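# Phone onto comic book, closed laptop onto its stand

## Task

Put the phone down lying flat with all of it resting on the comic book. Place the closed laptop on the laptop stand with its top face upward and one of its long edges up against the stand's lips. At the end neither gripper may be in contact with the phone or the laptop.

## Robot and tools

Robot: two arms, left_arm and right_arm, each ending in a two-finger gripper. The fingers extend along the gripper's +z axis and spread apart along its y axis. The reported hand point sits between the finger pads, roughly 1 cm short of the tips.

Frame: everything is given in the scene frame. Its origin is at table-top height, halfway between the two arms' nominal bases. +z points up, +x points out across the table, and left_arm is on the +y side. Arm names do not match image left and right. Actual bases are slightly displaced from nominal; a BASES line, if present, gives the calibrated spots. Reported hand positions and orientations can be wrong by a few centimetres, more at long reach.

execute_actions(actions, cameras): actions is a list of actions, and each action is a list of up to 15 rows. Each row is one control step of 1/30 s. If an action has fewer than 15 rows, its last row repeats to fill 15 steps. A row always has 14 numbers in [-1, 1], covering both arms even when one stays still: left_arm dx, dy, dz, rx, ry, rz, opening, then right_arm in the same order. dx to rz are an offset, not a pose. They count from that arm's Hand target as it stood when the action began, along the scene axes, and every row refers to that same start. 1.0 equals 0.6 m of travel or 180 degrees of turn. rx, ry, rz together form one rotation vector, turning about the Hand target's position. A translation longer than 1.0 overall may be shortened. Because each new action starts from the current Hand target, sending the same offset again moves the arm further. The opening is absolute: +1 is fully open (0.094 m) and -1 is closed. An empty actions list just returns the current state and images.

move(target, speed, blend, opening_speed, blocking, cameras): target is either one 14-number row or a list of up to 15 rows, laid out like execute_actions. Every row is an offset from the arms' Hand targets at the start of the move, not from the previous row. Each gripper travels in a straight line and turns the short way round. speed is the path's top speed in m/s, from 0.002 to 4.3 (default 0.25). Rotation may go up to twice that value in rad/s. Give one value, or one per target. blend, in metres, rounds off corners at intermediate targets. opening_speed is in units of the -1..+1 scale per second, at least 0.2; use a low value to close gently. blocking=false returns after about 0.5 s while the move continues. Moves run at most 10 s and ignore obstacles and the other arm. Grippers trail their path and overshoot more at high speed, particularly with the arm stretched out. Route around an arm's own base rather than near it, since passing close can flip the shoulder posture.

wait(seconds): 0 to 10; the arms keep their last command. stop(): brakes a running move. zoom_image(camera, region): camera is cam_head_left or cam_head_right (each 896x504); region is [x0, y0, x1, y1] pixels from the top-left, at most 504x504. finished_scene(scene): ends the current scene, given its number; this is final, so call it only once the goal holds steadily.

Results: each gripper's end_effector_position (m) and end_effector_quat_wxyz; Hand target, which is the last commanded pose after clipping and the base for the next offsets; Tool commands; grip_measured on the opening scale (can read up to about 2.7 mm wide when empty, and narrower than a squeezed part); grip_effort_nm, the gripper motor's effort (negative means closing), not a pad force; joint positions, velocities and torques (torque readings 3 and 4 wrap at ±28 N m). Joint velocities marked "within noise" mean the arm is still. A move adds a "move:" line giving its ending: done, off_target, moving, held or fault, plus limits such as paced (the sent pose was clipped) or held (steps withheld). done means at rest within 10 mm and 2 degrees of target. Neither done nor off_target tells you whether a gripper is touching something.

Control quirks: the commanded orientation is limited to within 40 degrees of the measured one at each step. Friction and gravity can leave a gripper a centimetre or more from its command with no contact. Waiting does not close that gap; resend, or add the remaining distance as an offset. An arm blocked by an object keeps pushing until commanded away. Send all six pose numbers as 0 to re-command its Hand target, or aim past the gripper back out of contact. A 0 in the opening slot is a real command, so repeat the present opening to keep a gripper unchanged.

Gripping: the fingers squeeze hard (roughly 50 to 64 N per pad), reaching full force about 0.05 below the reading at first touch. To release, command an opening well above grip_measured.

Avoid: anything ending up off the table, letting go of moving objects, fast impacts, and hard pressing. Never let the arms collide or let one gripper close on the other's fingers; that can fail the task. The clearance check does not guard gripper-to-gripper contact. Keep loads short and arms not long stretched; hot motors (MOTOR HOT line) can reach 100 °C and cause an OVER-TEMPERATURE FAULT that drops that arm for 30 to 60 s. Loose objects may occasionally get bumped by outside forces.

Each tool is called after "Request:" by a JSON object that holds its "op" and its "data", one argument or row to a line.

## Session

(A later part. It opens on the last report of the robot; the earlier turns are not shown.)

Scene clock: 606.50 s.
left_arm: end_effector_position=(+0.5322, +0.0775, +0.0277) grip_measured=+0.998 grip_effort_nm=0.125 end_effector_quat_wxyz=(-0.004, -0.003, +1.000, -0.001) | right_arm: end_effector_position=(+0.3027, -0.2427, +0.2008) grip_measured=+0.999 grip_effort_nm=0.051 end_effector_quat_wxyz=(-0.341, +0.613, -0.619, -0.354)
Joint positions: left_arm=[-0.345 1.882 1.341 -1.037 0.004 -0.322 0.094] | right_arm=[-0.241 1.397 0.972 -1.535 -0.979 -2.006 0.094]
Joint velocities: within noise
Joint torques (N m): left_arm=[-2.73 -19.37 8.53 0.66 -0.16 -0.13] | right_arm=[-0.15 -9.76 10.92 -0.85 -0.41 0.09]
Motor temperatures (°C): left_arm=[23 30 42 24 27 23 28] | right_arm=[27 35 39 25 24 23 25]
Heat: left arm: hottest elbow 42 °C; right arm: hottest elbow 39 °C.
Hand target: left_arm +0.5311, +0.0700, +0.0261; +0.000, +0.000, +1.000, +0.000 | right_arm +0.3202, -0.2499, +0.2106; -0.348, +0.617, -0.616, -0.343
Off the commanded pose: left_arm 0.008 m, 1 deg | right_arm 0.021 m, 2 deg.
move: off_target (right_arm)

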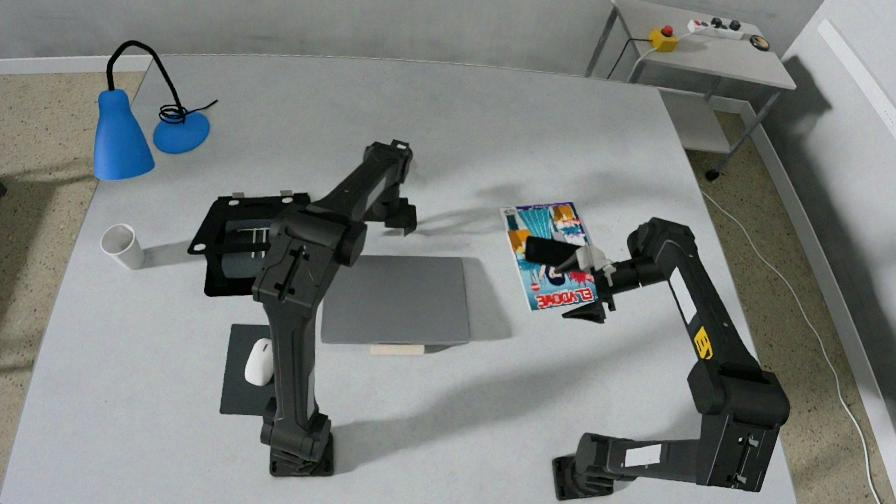

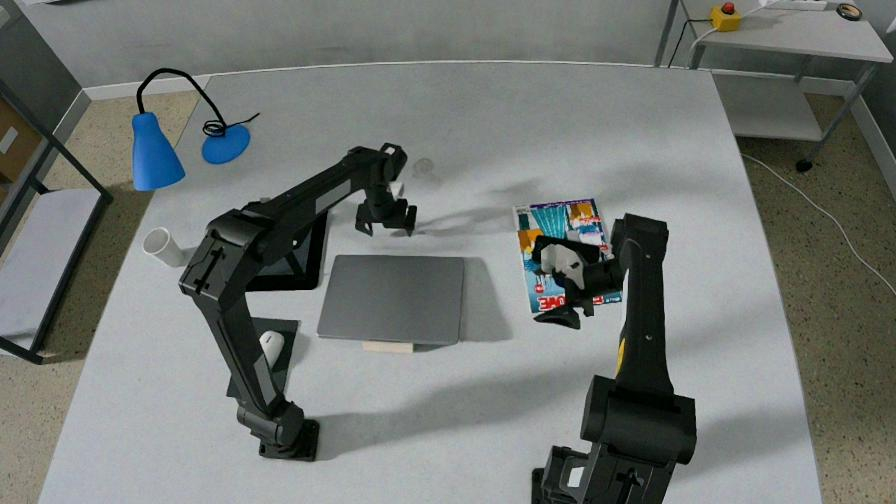

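Request:
{"op": "move", "data": {
  "target": [
    [-0.175,0.0,-0.01,0,0,0,1, 0,0,0,0,0,0,1]
  ],
  "speed": 0.08
}}

Request:
{"op": "zoom_image", "data": {
  "camera": "cam_head_left",
  "region": [280, 180, 580, 400]
}}

Request:
{"op": "zoom_image", "data": {
  "camera": "cam_head_right",
  "region": [280, 180, 580, 400]
}}

Scene clock: 612.27 s.
left_arm: end_effector_position=(+0.4451, +0.0776, +0.0224) grip_measured=+0.998 grip_effort_nm=0.129 end_effector_quat_wxyz=(+0.012, -0.009, +1.000, -0.002) | right_arm: end_effector_position=(+0.3027, -0.2427, +0.2008) grip_measured=+0.999 grip_effort_nm=0.051 end_effector_quat_wxyz=(-0.341, +0.613, -0.619, -0.354)
Joint positions: left_arm=[-0.409 1.693 1.046 -0.9 -0.006 -0.399 0.094] | right_arm=[-0.241 1.397 0.972 -1.535 -0.979 -2.006 0.094]
Joint velocities: within noise
Joint torques (N m): left_arm=[-4.54 -16.79 5.72 0.05 0.21 -0.12] | right_arm=[-0.21 -9.7 10.92 -0.85 -0.42 0.08]
Motor temperatures (°C): left_arm=[23 30 42 24 27 23 28] | right_arm=[27 35 39 25 24 23 25]
Heat: left arm: hottest elbow 42 °C; right arm: hottest elbow 39 °C.
Hand target: left_arm +0.4261, +0.0700, +0.0200; +0.001, +0.000, +1.000, +0.000 | right_arm +0.3202, -0.2499, +0.2106; -0.348, +0.617, -0.616, -0.343
Off the commanded pose: left_arm 0.021 m, 2 deg | right_arm 0.021 m, 2 deg.
move: off_target (left_arm, right_arm)

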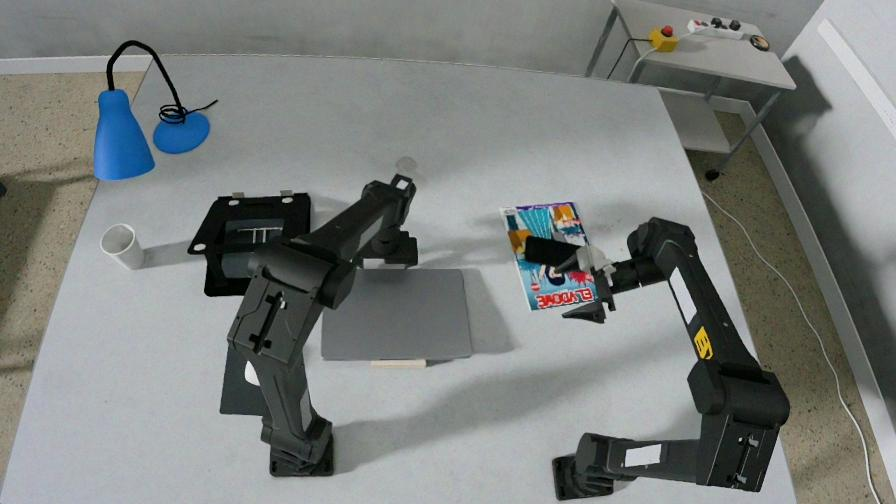

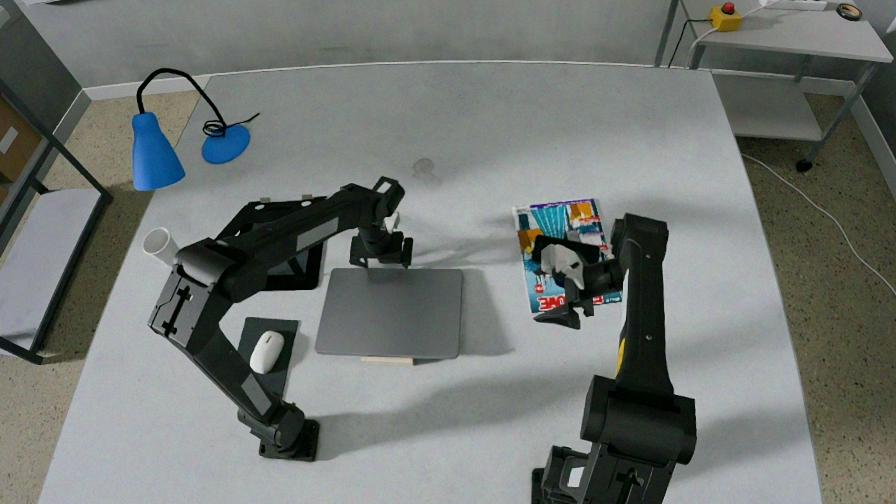

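Scaled by 1.680.

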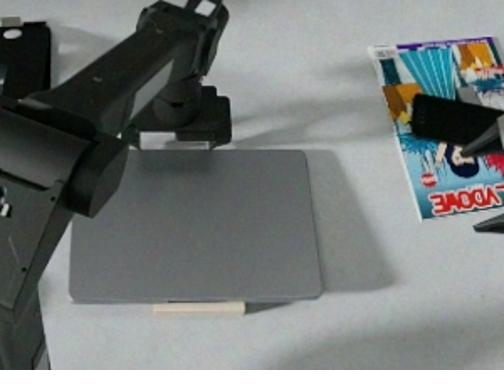

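Scaled by 1.680.

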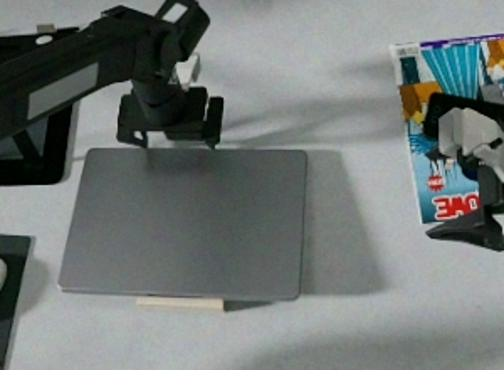

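Request:
{"op": "move", "data": {
  "target": [
    [0.067,0,0,0,0,0,1, 0,0,0,0,0,0,1],
    [0.067,0,0.33,0,0,0,1, 0,0,0,-0.018,0.2,-0.146,1],
    [-0.178,0.483,0.3,-0.278,0,0,0.06, 0.016,0.05,0,-0.035,0.407,-0.292,0.06],
    [-0.178,0.42,0.067,-0.278,0,0,0.06, 0.016,0.117,-0.25,-0.035,0.407,-0.292,0.06]
  ],
  "speed": 0.25,
  "blend": [0.02,0.04,0.0,0]
}}

Request:
{"op": "zoom_image", "data": {
  "camera": "cam_head_left",
  "region": [260, 200, 580, 400]
}}

Request:
{"op": "zoom_image", "data": {
  "camera": "cam_head_right",
  "region": [260, 200, 580, 400]
}}

Scene clock: 642.10 s.
left_arm: end_effector_position=(+0.3253, +0.3403, +0.1013) grip_measured=+0.062 grip_effort_nm=-0.081 end_effector_quat_wxyz=(+0.065, +0.024, +0.913, -0.402) | right_arm: end_effector_position=(+0.3336, -0.1841, +0.0684) grip_measured=+0.061 grip_effort_nm=-0.081 end_effector_quat_wxyz=(+0.012, -0.002, +0.906, +0.422)
Joint positions: left_arm=[0.652 1.568 0.923 -1.452 0.689 0.925 0.05] | right_arm=[-0.022 1.537 0.794 -0.816 -0.872 -0.015 0.05]
Joint velocities: within noise
Joint torques (N m): left_arm=[-5.19 -4.95 4.38 0.81 -0.7 -0.59] | right_arm=[1.26 -11.52 5.53 0.5 -0.5 0.15]
Motor temperatures (°C): left_arm=[23 29 38 24 27 24 28] | right_arm=[26 34 40 25 24 23 25]
Heat: left arm: hottest elbow 38 °C; right arm: hottest elbow 40 °C.
Hand target: left_arm +0.3193, +0.3219, +0.0601; +0.000, +0.000, +0.906, -0.423 | right_arm +0.3297, -0.1797, +0.0606; +0.002, -0.001, +0.906, +0.423
Off the commanded pose: left_arm 0.045 m, 8 deg | right_arm 0.010 m, 1 deg.
move: off_target (left_arm); blend cut to 0.0199 m at target 1; target 3's new opening was sent with left_arm's hand 0.005 m and 11 deg from that target

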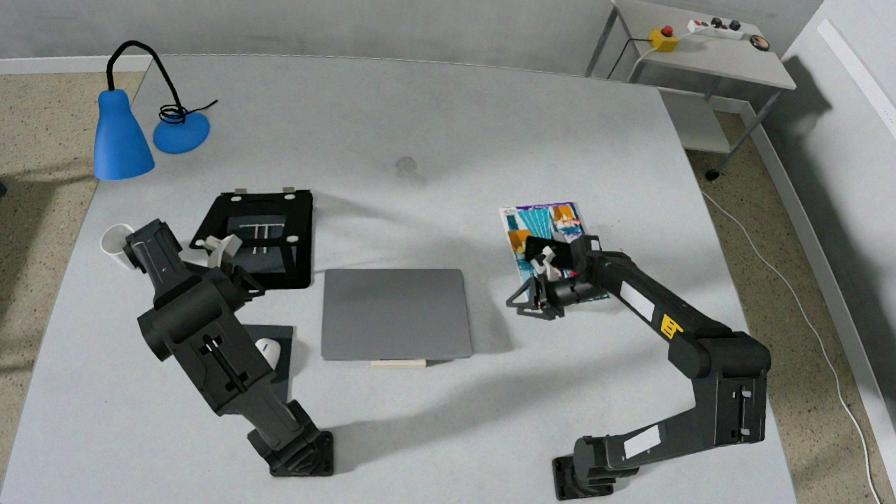

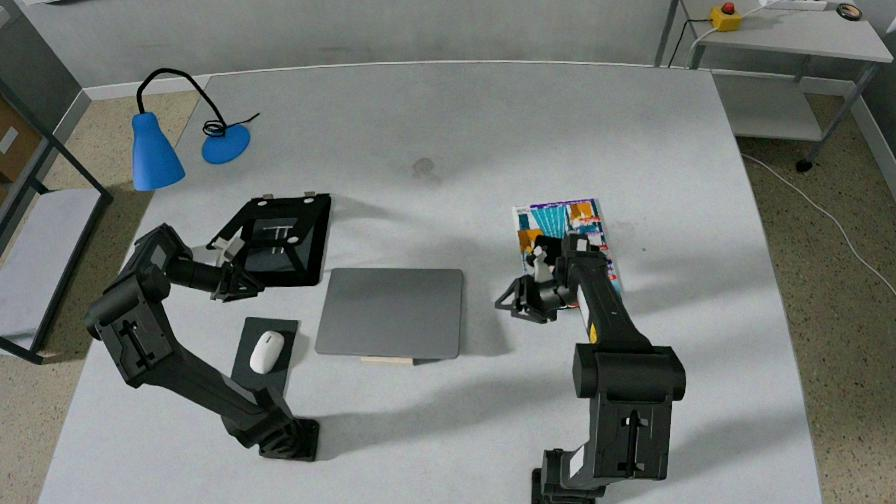

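Scaled by 1.575.

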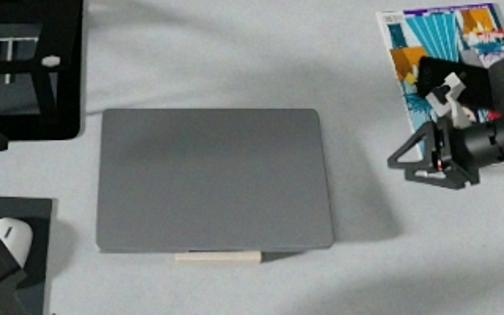

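Scaled by 1.575.

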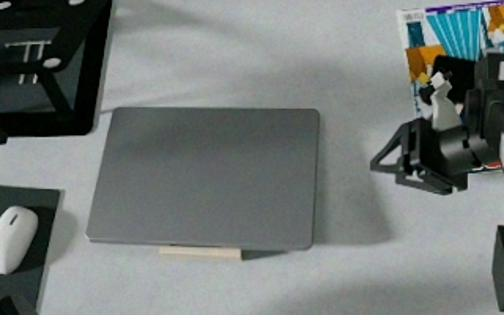

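Request:
{"op": "move", "data": {
  "target": [
    [-0.03,0.05,0.2,0,0,0,0.06, 0,0,0,0,0,0,0.06],
    [-0.12,-0.05,0.23,0,0,0,0.06, 0,0,0,0,0,0,0.06]
  ],
  "speed": 0.15,
  "blend": [0.02,0]
}}

Request:
{"op": "zoom_image", "data": {
  "camera": "cam_head_left",
  "region": [100, 180, 400, 400]
}}

Request:
{"op": "zoom_image", "data": {
  "camera": "cam_head_right",
  "region": [100, 180, 400, 400]
}}

Scene clock: 648.30 s.
left_arm: end_effector_position=(+0.2524, +0.2982, +0.1962) grip_measured=+0.062 grip_effort_nm=-0.076 end_effector_quat_wxyz=(+0.070, -0.029, +0.935, -0.346) | right_arm: end_effector_position=(+0.3337, -0.1841, +0.0684) grip_measured=+0.061 grip_effort_nm=-0.090 end_effector_quat_wxyz=(+0.012, -0.002, +0.906, +0.422)
Joint positions: left_arm=[0.676 1.12 0.835 -1.669 0.628 0.768 0.05] | right_arm=[-0.022 1.537 0.794 -0.815 -0.872 -0.014 0.05]
Joint velocities: within noise
Joint torques (N m): left_arm=[-2.2 -7.65 8.46 -0.53 0.35 0] | right_arm=[1.32 -11.52 5.53 0.54 -0.5 0.16]
Motor temperatures (°C): left_arm=[23 29 38 24 27 24 28] | right_arm=[26 34 40 25 24 23 25]
Heat: left arm: hottest elbow 38 °C; right arm: hottest elbow 40 °C.
Hand target: left_arm +0.2473, +0.2919, +0.1982; +0.001, +0.000, +0.906, -0.423 | right_arm +0.3297, -0.1797, +0.0606; +0.002, -0.001, +0.906, +0.423
Off the commanded pose: left_arm 0.008 m, 13 deg | right_arm 0.010 m, 1 deg.
joint sent to its limit (left arm) — joint 4 (wrist pitch), lower limit. The joint targets are off in orientation, not in position.
move: off_target (left_arm)

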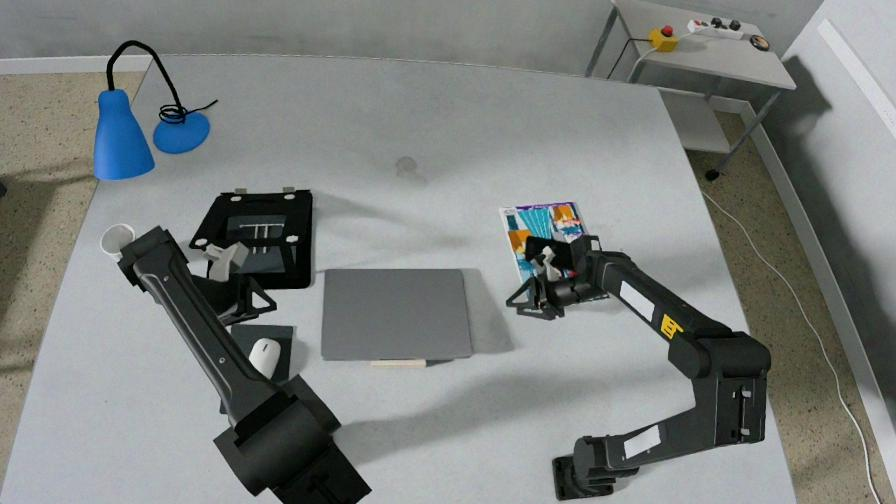

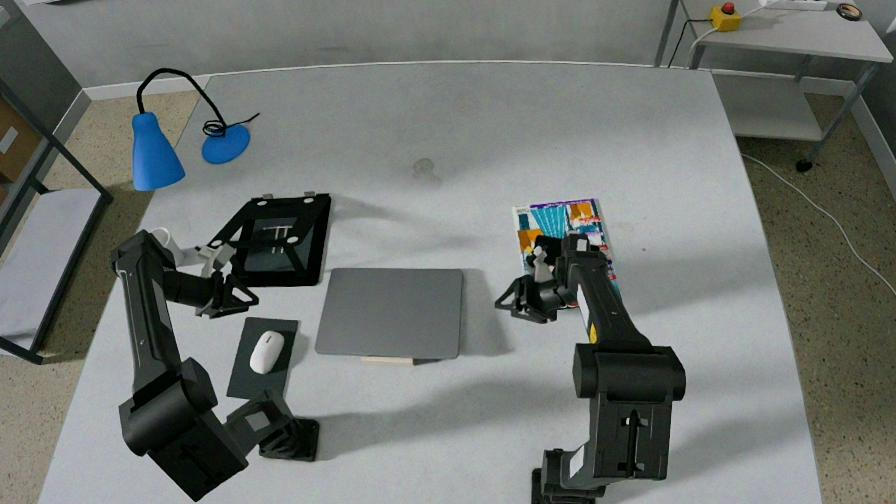

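Scaled by 1.680.

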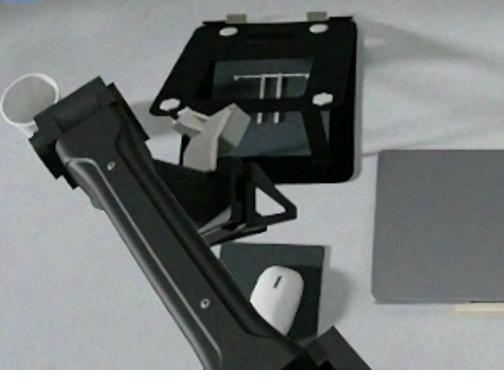

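Scaled by 1.680.

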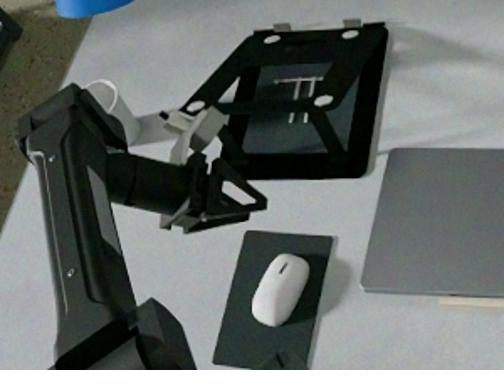

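Request:
{"op": "move", "data": {
  "target": [
    [0.13,0.0,0.0,0.217,-0.217,-0.465,1, 0,-0.2,0.25,0,0,0,0.06],
    [0.13,-0.025,-0.3,0.217,-0.217,-0.465,1, 0,-0.2,0.25,0,0,0,0.06]
  ],
  "speed": 0.2,
  "blend": [0,0]
}}

Request:
{"op": "zoom_image", "data": {
  "camera": "cam_head_left",
  "region": [240, 200, 560, 400]
}}

Request:
{"op": "zoom_image", "data": {
  "camera": "cam_head_right",
  "region": [240, 200, 560, 400]
}}

Scene clock: 666.17 s.
left_arm: end_effector_position=(+0.3256, +0.2811, +0.0225) grip_measured=+0.998 grip_effort_nm=0.125 end_effector_quat_wxyz=(+0.002, +0.705, +0.709, +0.000) | right_arm: end_effector_position=(+0.3152, -0.2902, +0.1901) grip_measured=+0.061 grip_effort_nm=-0.090 end_effector_quat_wxyz=(-0.026, +0.009, +0.902, +0.431)
Joint positions: left_arm=[0.104 1.35 0.649 -0.868 0.003 1.698 0.094] | right_arm=[-0.32 1.46 1.059 -1.588 -0.815 -0.478 0.05]
Joint velocities: within noise
Joint torques (N m): left_arm=[-2.61 -8.7 7.39 0.72 -0.1 -0.06] | right_arm=[-0.38 -13.86 11.03 -0.87 -0.33 0.03]
Motor temperatures (°C): left_arm=[23 28 38 24 27 24 28] | right_arm=[26 34 40 25 24 23 25]
Heat: left arm: hottest elbow 38 °C; right arm: hottest elbow 40 °C.
Hand target: left_arm +0.3254, +0.2769, +0.0182; +0.000, +0.707, +0.707, -0.001 | right_arm +0.3297, -0.2996, +0.2105; +0.002, -0.001, +0.906, +0.423
Off the commanded pose: left_arm 0.006 m, 0 deg | right_arm 0.027 m, 4 deg.
move: off_target (right_arm)

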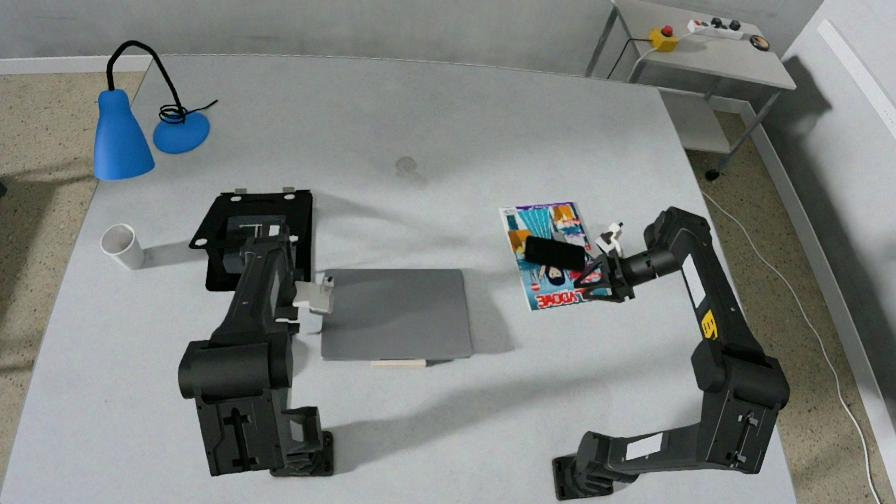

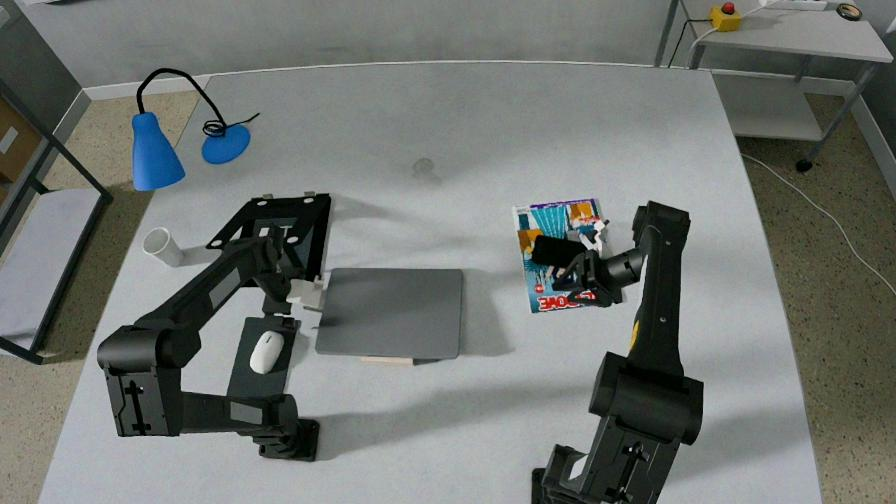

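Scaled by 1.575.

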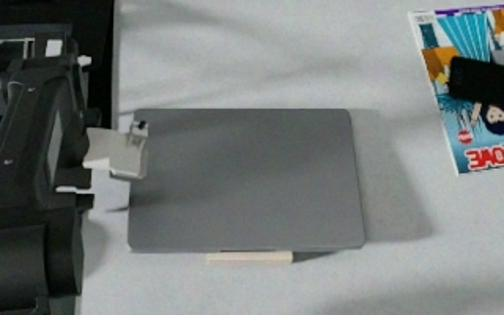

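Scaled by 1.575.

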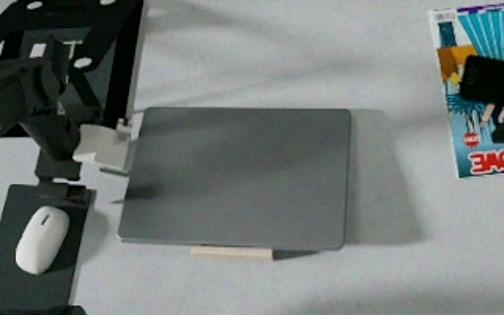

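Request:
{"op": "move", "data": {
  "target": [
    [0.0,-0.3,0.0,0,0,0,1, 0,0,0,0,0,0,0.06]
  ],
  "speed": 0.08
}}

Request:
{"op": "zoom_image", "data": {
  "camera": "cam_head_left",
  "region": [240, 200, 560, 400]
}}

Request:
{"op": "zoom_image", "data": {
  "camera": "cam_head_right",
  "region": [240, 200, 560, 400]
}}

Scene clock: 672.57 s.
left_arm: end_effector_position=(+0.3134, +0.1226, +0.0161) grip_measured=+0.998 grip_effort_nm=0.125 end_effector_quat_wxyz=(-0.014, +0.697, +0.717, +0.008) | right_arm: end_effector_position=(+0.3151, -0.2902, +0.1901) grip_measured=+0.061 grip_effort_nm=-0.081 end_effector_quat_wxyz=(-0.026, +0.009, +0.902, +0.431)
Joint positions: left_arm=[-0.443 1.406 0.681 -0.867 -0.024 1.129 0.094] | right_arm=[-0.32 1.46 1.059 -1.589 -0.815 -0.478 0.05]
Joint velocities: within noise
Joint torques (N m): left_arm=[-5.48 -7.53 11.79 0.7 1.03 -0.13] | right_arm=[-0.5 -13.86 11 -0.9 -0.33 0.03]
Motor temperatures (°C): left_arm=[23 28 37 24 27 24 28] | right_arm=[26 35 41 25 24 23 25]
Heat: left arm: hottest elbow 37 °C; right arm: hottest elbow 41 °C.
Hand target: left_arm +0.3254, +0.0969, +0.0183; +0.000, +0.707, +0.707, -0.001 | right_arm +0.3297, -0.2996, +0.2106; +0.002, -0.001, +0.906, +0.423
Off the commanded pose: left_arm 0.028 m, 3 deg | right_arm 0.027 m, 4 deg.
move: off_target (left_arm, right_arm)

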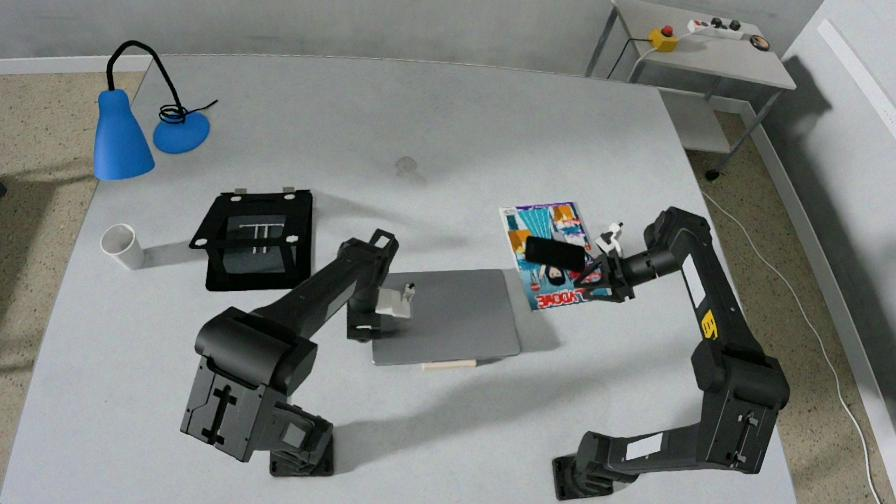

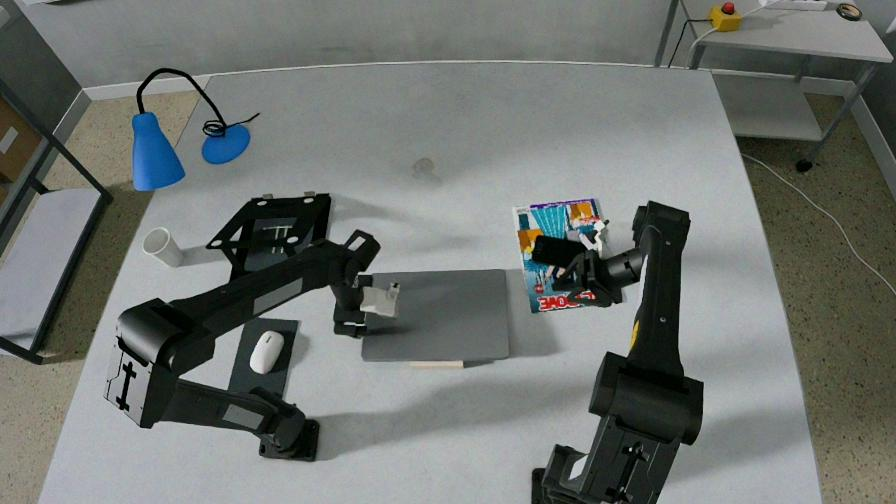

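Scaled by 1.575.

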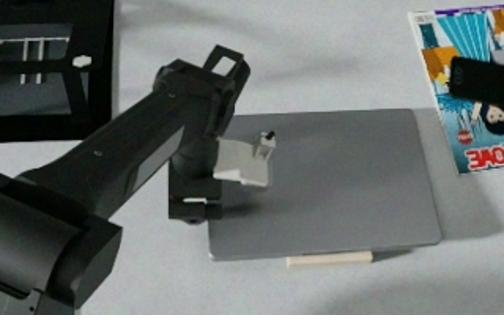

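Scaled by 1.575.

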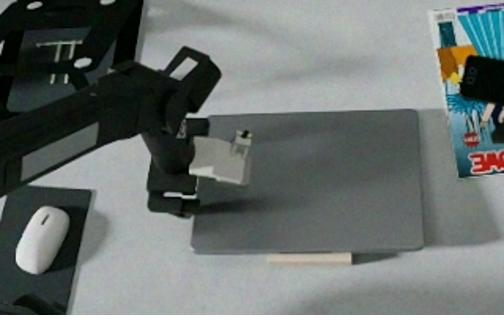

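Request:
{"op": "move", "data": {
  "target": [
    [0,0.083,0.0,0,0,0,1, 0,0,0,0,0,0,0.06],
    [0,0.117,0.28,0,0,0,1, 0,0,0,0,0,0,0.06],
    [-0.01,0.172,0.22,-0.217,0.217,0.465,0.06, 0.009,0,-0.1,0,0,0,0.06],
    [-0.01,0.155,0.037,-0.217,0.217,0.465,0.06, 0.009,0.017,-0.283,0,0,0,0.06]
  ],
  "speed": 0.2,
  "blend": [0.02,0.03,0,0]
}}

Request:
{"op": "zoom_image", "data": {
  "camera": "cam_head_left",
  "region": [280, 220, 640, 400]
}}

Request:
{"op": "zoom_image", "data": {
  "camera": "cam_head_right",
  "region": [280, 220, 640, 400]
}}

Scene clock: 691.63 s.
left_arm: end_effector_position=(+0.3179, +0.1945, +0.0442) grip_measured=+0.062 grip_effort_nm=-0.081 end_effector_quat_wxyz=(+0.004, -0.003, +0.906, -0.422) | right_arm: end_effector_position=(+0.3377, -0.2952, +0.0486) grip_measured=+0.061 grip_effort_nm=-0.085 end_effector_quat_wxyz=(+0.013, -0.002, +0.907, +0.420)
Joint positions: left_arm=[0.257 1.514 0.663 -1.029 0.829 0.416 0.05] | right_arm=[-0.316 1.686 0.906 -1.107 -0.822 -0.454 0.05]
Joint velocities: within noise
Joint torques (N m): left_arm=[-2.55 -9.11 6.48 0.4 0.54 -0.06] | right_arm=[1.38 -12.98 4.82 -0.02 -0.49 0.16]
Motor temperatures (°C): left_arm=[23 28 38 24 27 23 27] | right_arm=[26 35 42 25 24 23 25]
Heat: left arm: hottest elbow 38 °C; right arm: hottest elbow 42 °C.
Hand target: left_arm +0.3195, +0.1900, +0.0404; +0.001, +0.000, +0.906, -0.423 | right_arm +0.3352, -0.2895, +0.0409; +0.002, -0.001, +0.906, +0.423
Off the commanded pose: left_arm 0.006 m, 1 deg | right_arm 0.010 m, 1 deg.
move: done

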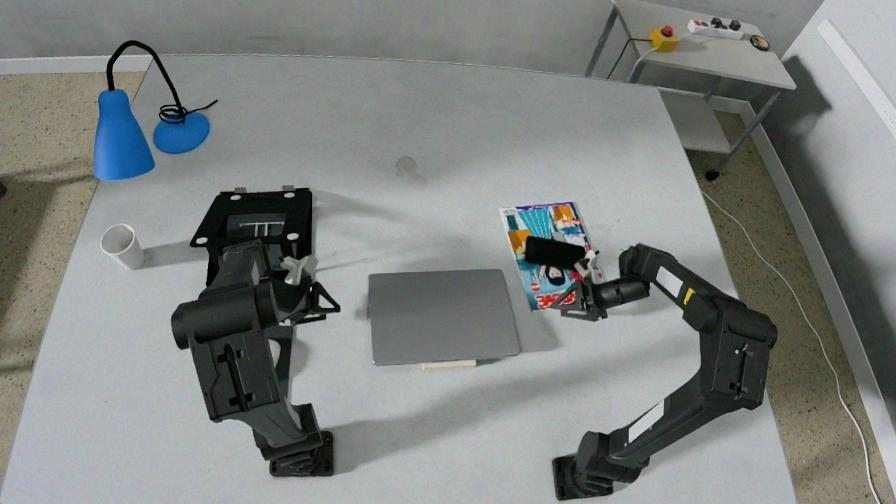

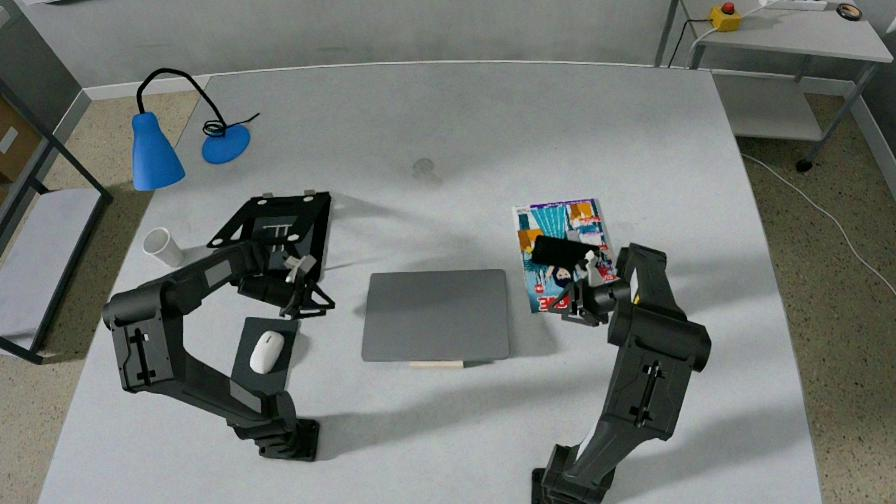

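Scaled by 1.400.

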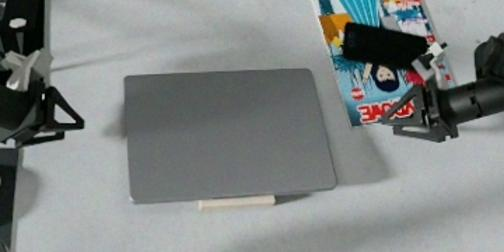

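Scaled by 1.400.

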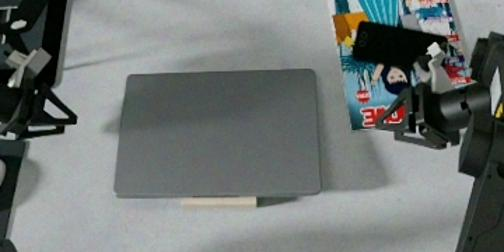

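Request:
{"op": "move", "data": {
  "target": [
    [-0.017,0,-0.021,0,0,0,0.06, -0.008,0,-0.027,0,0,0,0.06],
    [-0.017,-0.13,-0.021,0,0,0,0.06, -0.008,0.15,-0.027,0,0,0,0.06]
  ],
  "speed": 0.08
}}

Request:
{"op": "zoom_image", "data": {
  "camera": "cam_head_left",
  "region": [320, 230, 600, 390]
}}

Request:
{"op": "zoom_image", "data": {
  "camera": "cam_head_right",
  "region": [320, 230, 600, 390]
}}

Scene clock: 704.20 s.
left_arm: end_effector_position=(+0.3120, +0.1162, +0.0262) grip_measured=+0.062 grip_effort_nm=-0.076 end_effector_quat_wxyz=(-0.003, -0.007, +0.906, -0.424) | right_arm: end_effector_position=(+0.3388, -0.2053, +0.0295) grip_measured=+0.061 grip_effort_nm=-0.066 end_effector_quat_wxyz=(+0.010, +0.002, +0.905, +0.425)
Joint positions: left_arm=[-0.007 1.472 0.552 -0.677 0.876 0.019 0.05] | right_arm=[-0.082 1.653 0.794 -0.774 -0.877 -0.102 0.05]
Joint velocities: within noise
Joint torques (N m): left_arm=[-2.73 -10.52 5.41 0.76 0.4 -0.05] | right_arm=[1.61 -13.98 3.93 0.44 -0.26 0.18]
Motor temperatures (°C): left_arm=[23 28 37 24 27 23 27] | right_arm=[26 35 40 25 24 23 25]
Heat: left arm: hottest elbow 37 °C; right arm: hottest elbow 40 °C.
Hand target: left_arm +0.3093, +0.1120, +0.0278; +0.001, +0.000, +0.906, -0.423 | right_arm +0.3304, -0.1995, +0.0246; +0.002, -0.001, +0.906, +0.423
Off the commanded pose: left_arm 0.005 m, 1 deg | right_arm 0.011 m, 1 deg.
move: off_target (right_arm)

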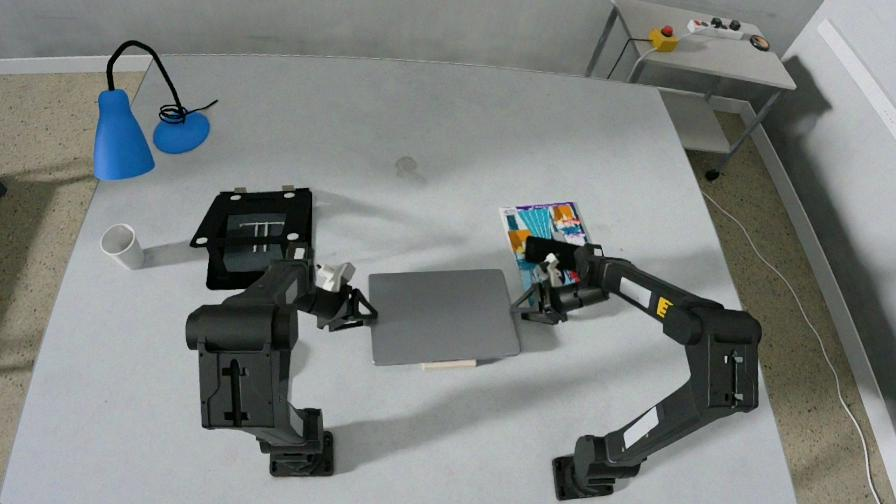

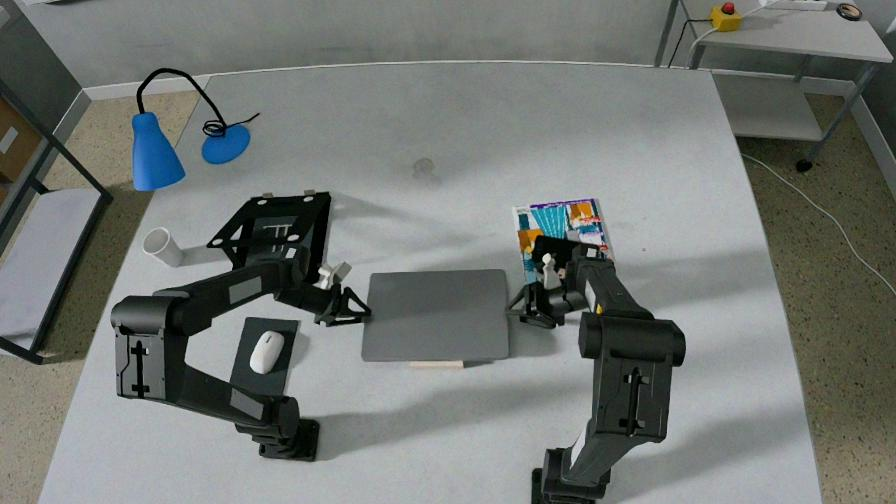

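Scaled by 1.800.

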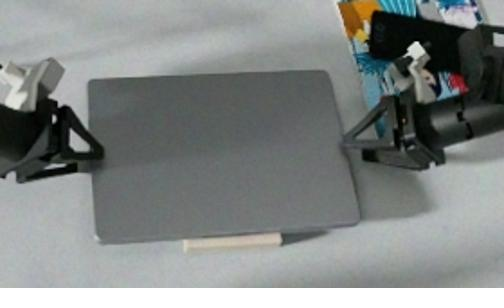

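Scaled by 1.800.

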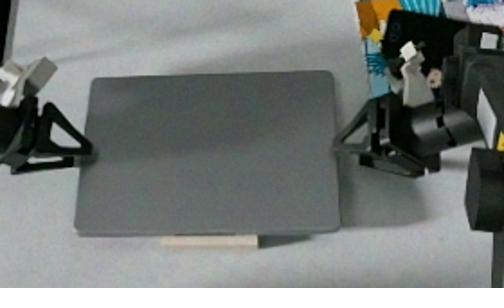

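Request:
{"op": "move", "data": {
  "target": [
    [0.0,0,0.01,0,0,0,0.06, 0,0,0.006,0,0,0,0.06],
    [0,-0.055,0.01,0,0,0,0.06, 0,0.075,0.006,0,0,0,0.06]
  ],
  "speed": 0.06
}}

Request:
{"op": "zoom_image", "data": {
  "camera": "cam_head_left",
  "region": [320, 230, 600, 390]
}}

Request:
{"op": "zoom_image", "data": {
  "camera": "cam_head_right",
  "region": [320, 230, 600, 390]
}}

Scene clock: 711.53 s.
left_arm: end_effector_position=(+0.3112, +0.0874, +0.0281) grip_measured=+0.062 grip_effort_nm=-0.081 end_effector_quat_wxyz=(-0.007, -0.015, +0.908, -0.419) | right_arm: end_effector_position=(+0.3376, -0.1620, +0.0303) grip_measured=+0.061 grip_effort_nm=-0.066 end_effector_quat_wxyz=(+0.005, +0.007, +0.906, +0.424)
Joint positions: left_arm=[-0.114 1.44 0.53 -0.56 0.86 -0.165 0.05] | right_arm=[0.038 1.626 0.761 -0.629 -0.873 0.095 0.05]
Joint velocities: within noise
Joint torques (N m): left_arm=[-3.72 -11.4 6.08 0.95 0.76 0.01] | right_arm=[1.96 -13.98 4.34 0.75 -0.35 0.15]
Motor temperatures (°C): left_arm=[23 28 36 24 27 23 27] | right_arm=[26 35 39 25 24 23 25]
Heat: left arm: hottest elbow 36 °C; right arm: hottest elbow 39 °C.
Hand target: left_arm +0.3091, +0.0790, +0.0338; +0.001, +0.000, +0.906, -0.423 | right_arm +0.3304, -0.1545, +0.0282; +0.002, -0.001, +0.906, +0.423
Off the commanded pose: left_arm 0.010 m, 2 deg | right_arm 0.011 m, 1 deg.
move: off_target (right_arm)

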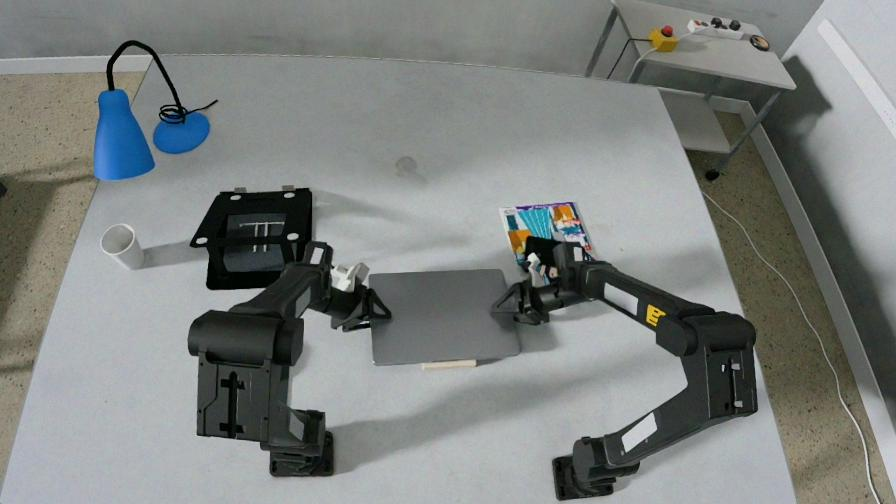

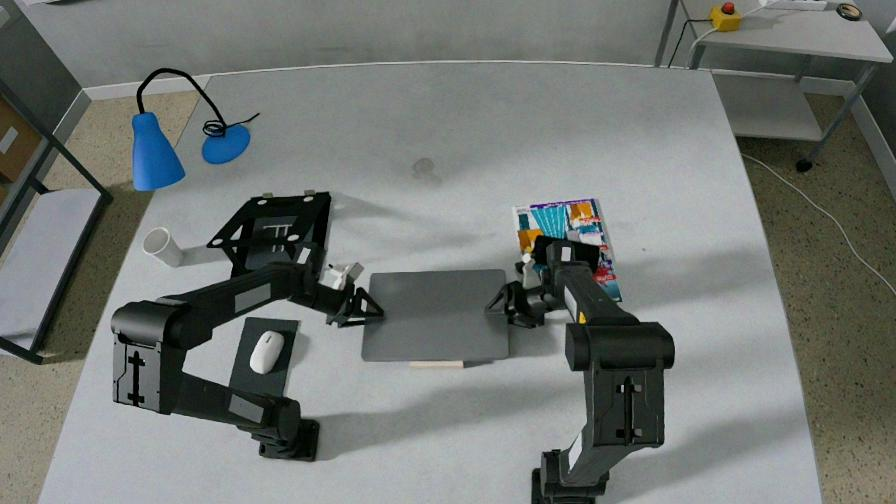

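Scaled by 1.800.

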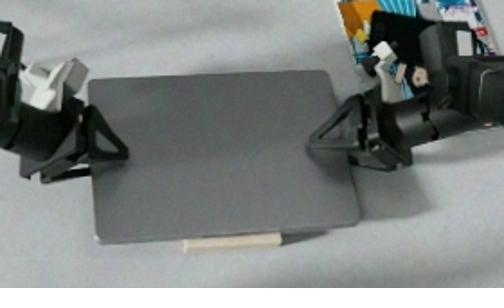

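Scaled by 1.800.

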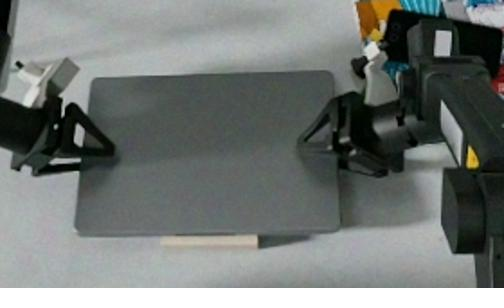

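Request:
{"op": "move", "data": {
  "target": [
    [0.0,-0.02,0.0,0,0,0,0.06, 0,0.01,0.0,0,0,0,0.06],
    [0,-0.02,0.03,0,0,0,0.06, 0,0.01,0.03,0,0,0,0.06]
  ],
  "speed": 0.05
}}

Request:
{"op": "zoom_image", "data": {
  "camera": "cam_head_left",
  "region": [320, 230, 600, 390]
}}

Request:
{"op": "zoom_image", "data": {
  "camera": "cam_head_right",
  "region": [320, 230, 600, 390]
}}

Scene clock: 716.23 s.
left_arm: end_effector_position=(+0.3072, +0.0826, +0.0313) grip_measured=+0.062 grip_effort_nm=-0.085 end_effector_quat_wxyz=(-0.013, -0.028, +0.913, -0.406) | right_arm: end_effector_position=(+0.3360, -0.1629, +0.0312) grip_measured=+0.061 grip_effort_nm=-0.066 end_effector_quat_wxyz=(+0.004, +0.012, +0.911, +0.412)
Joint positions: left_arm=[-0.144 1.407 0.523 -0.561 0.829 -0.232 0.05] | right_arm=[0.044 1.611 0.758 -0.635 -0.846 0.114 0.05]
Joint velocities: within noise
Joint torques (N m): left_arm=[-4.72 -12.57 8.16 0.38 1.67 0.06] | right_arm=[2.73 -16.15 5.44 -0.17 -1.23 0.22]
Motor temperatures (°C): left_arm=[23 28 36 24 28 23 27] | right_arm=[26 35 38 25 24 23 25]
Heat: left arm: hottest elbow 36 °C; right arm: hottest elbow 38 °C.
Hand target: left_arm +0.3092, +0.0670, +0.0518; +0.001, +0.000, +0.906, -0.423 | right_arm +0.3305, -0.1485, +0.0462; +0.002, -0.001, +0.906, +0.423
Off the commanded pose: left_arm 0.026 m, 4 deg | right_arm 0.022 m, 2 deg.
move: off_target (left_arm, right_arm)

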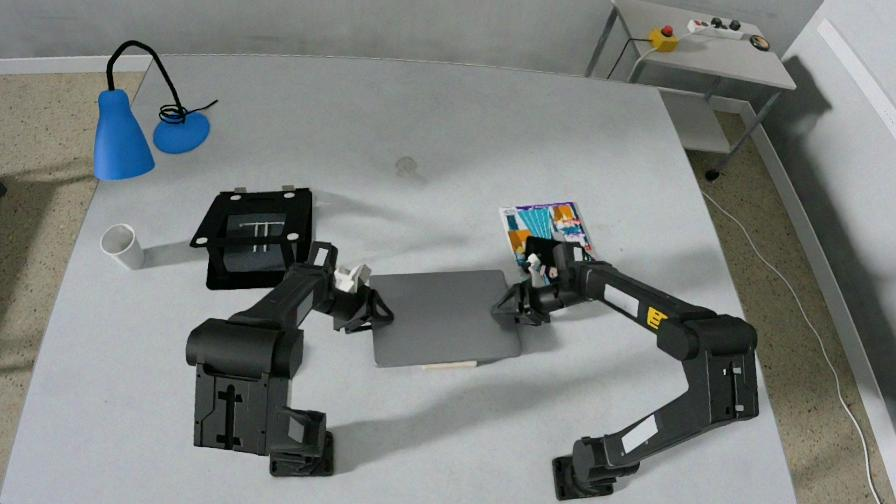

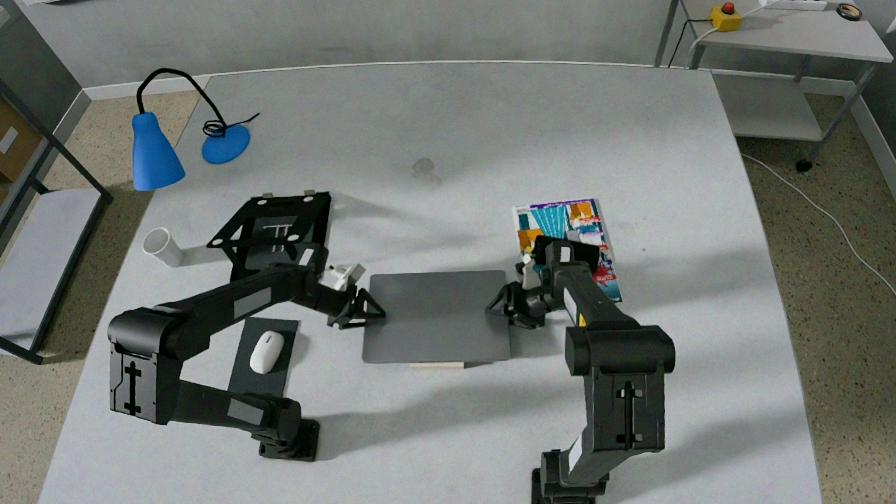

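Scaled by 1.800.

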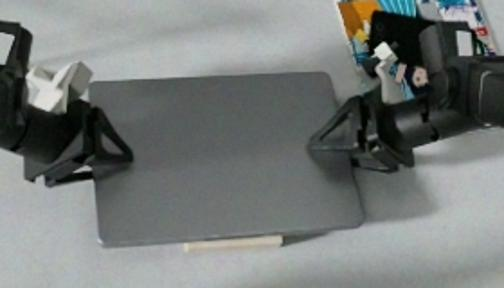

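Scaled by 1.800.

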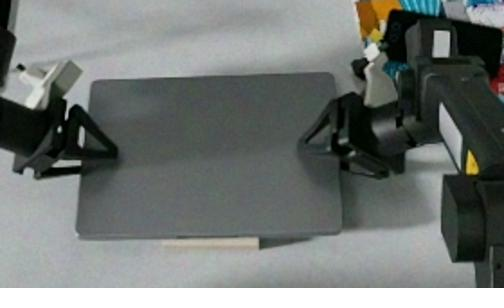

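Request:
{"op": "move", "data": {
  "target": [
    [0,0.012,0.04,0,0,0,0.06, 0,-0.012,0.045,0,0,0,0.06]
  ],
  "speed": 0.05
}}

Request:
{"op": "zoom_image", "data": {
  "camera": "cam_head_left",
  "region": [320, 230, 600, 390]
}}

Request:
{"op": "zoom_image", "data": {
  "camera": "cam_head_right",
  "region": [320, 230, 600, 390]
}}

Scene clock: 721.03 s.
left_arm: end_effector_position=(+0.2907, +0.0834, +0.0486) grip_measured=+0.062 grip_effort_nm=-0.085 end_effector_quat_wxyz=(-0.032, -0.029, +0.912, -0.407) | right_arm: end_effector_position=(+0.3187, -0.1637, +0.0452) grip_measured=+0.061 grip_effort_nm=-0.061 end_effector_quat_wxyz=(-0.025, +0.022, +0.912, +0.410)
Joint positions: left_arm=[-0.144 1.337 0.523 -0.681 0.839 -0.212 0.05] | right_arm=[0.044 1.567 0.758 -0.749 -0.846 0.103 0.05]
Joint velocities: within noise
Joint torques (N m): left_arm=[-2.14 -11.81 11.1 0.13 1.42 0.18] | right_arm=[1.26 -16.97 7.53 -0.18 -1.29 0.04]
Motor temperatures (°C): left_arm=[23 28 36 24 29 23 27] | right_arm=[26 35 38 25 25 23 25]
Heat: left arm: hottest elbow 36 °C; right arm: hottest elbow 38 °C.
Hand target: left_arm +0.3091, +0.0742, +0.0757; +0.000, +0.000, +0.906, -0.423 | right_arm +0.3304, -0.1557, +0.0733; +0.002, -0.001, +0.906, +0.423
Off the commanded pose: left_arm 0.034 m, 5 deg | right_arm 0.031 m, 4 deg.
move: off_target (left_arm, right_arm)

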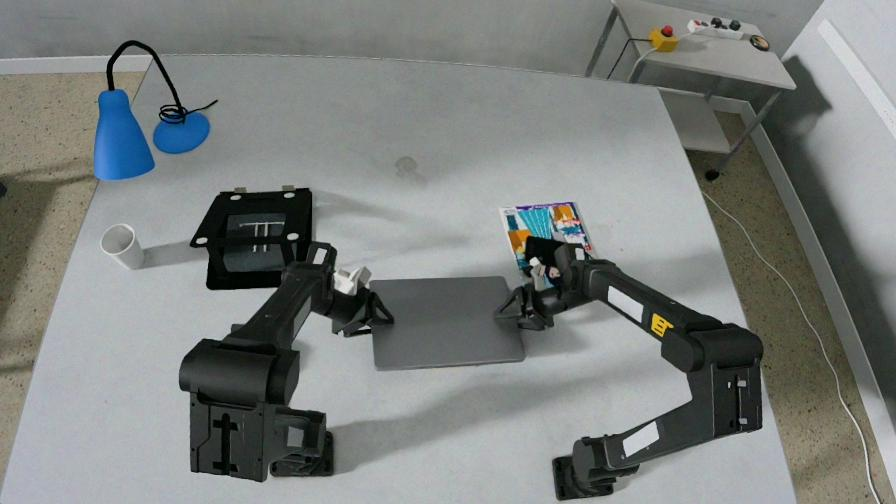

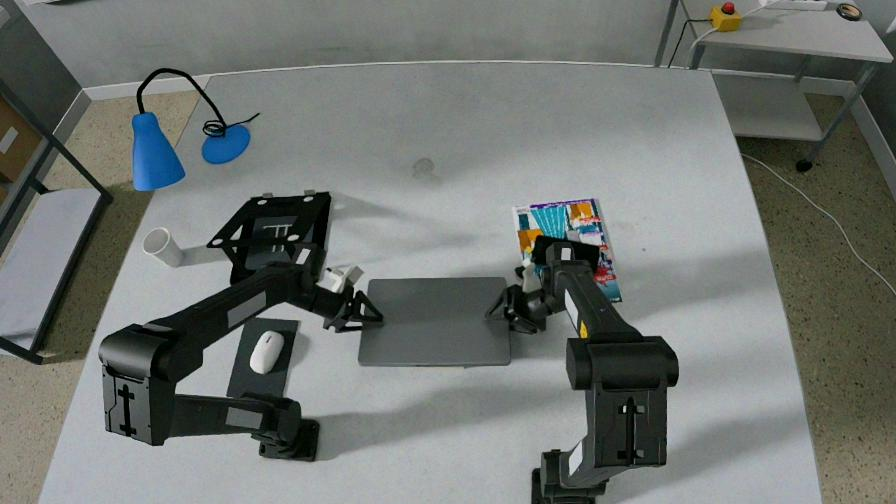

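Scaled by 1.800.

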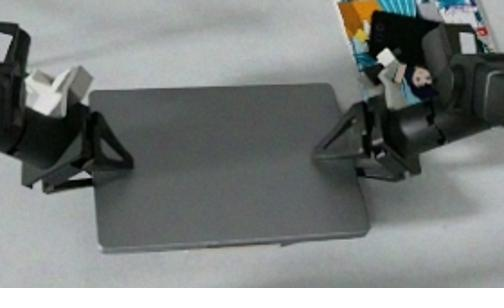

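Scaled by 1.800.

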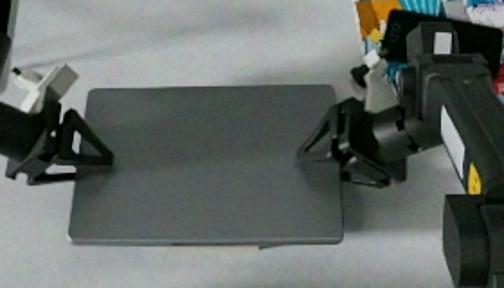

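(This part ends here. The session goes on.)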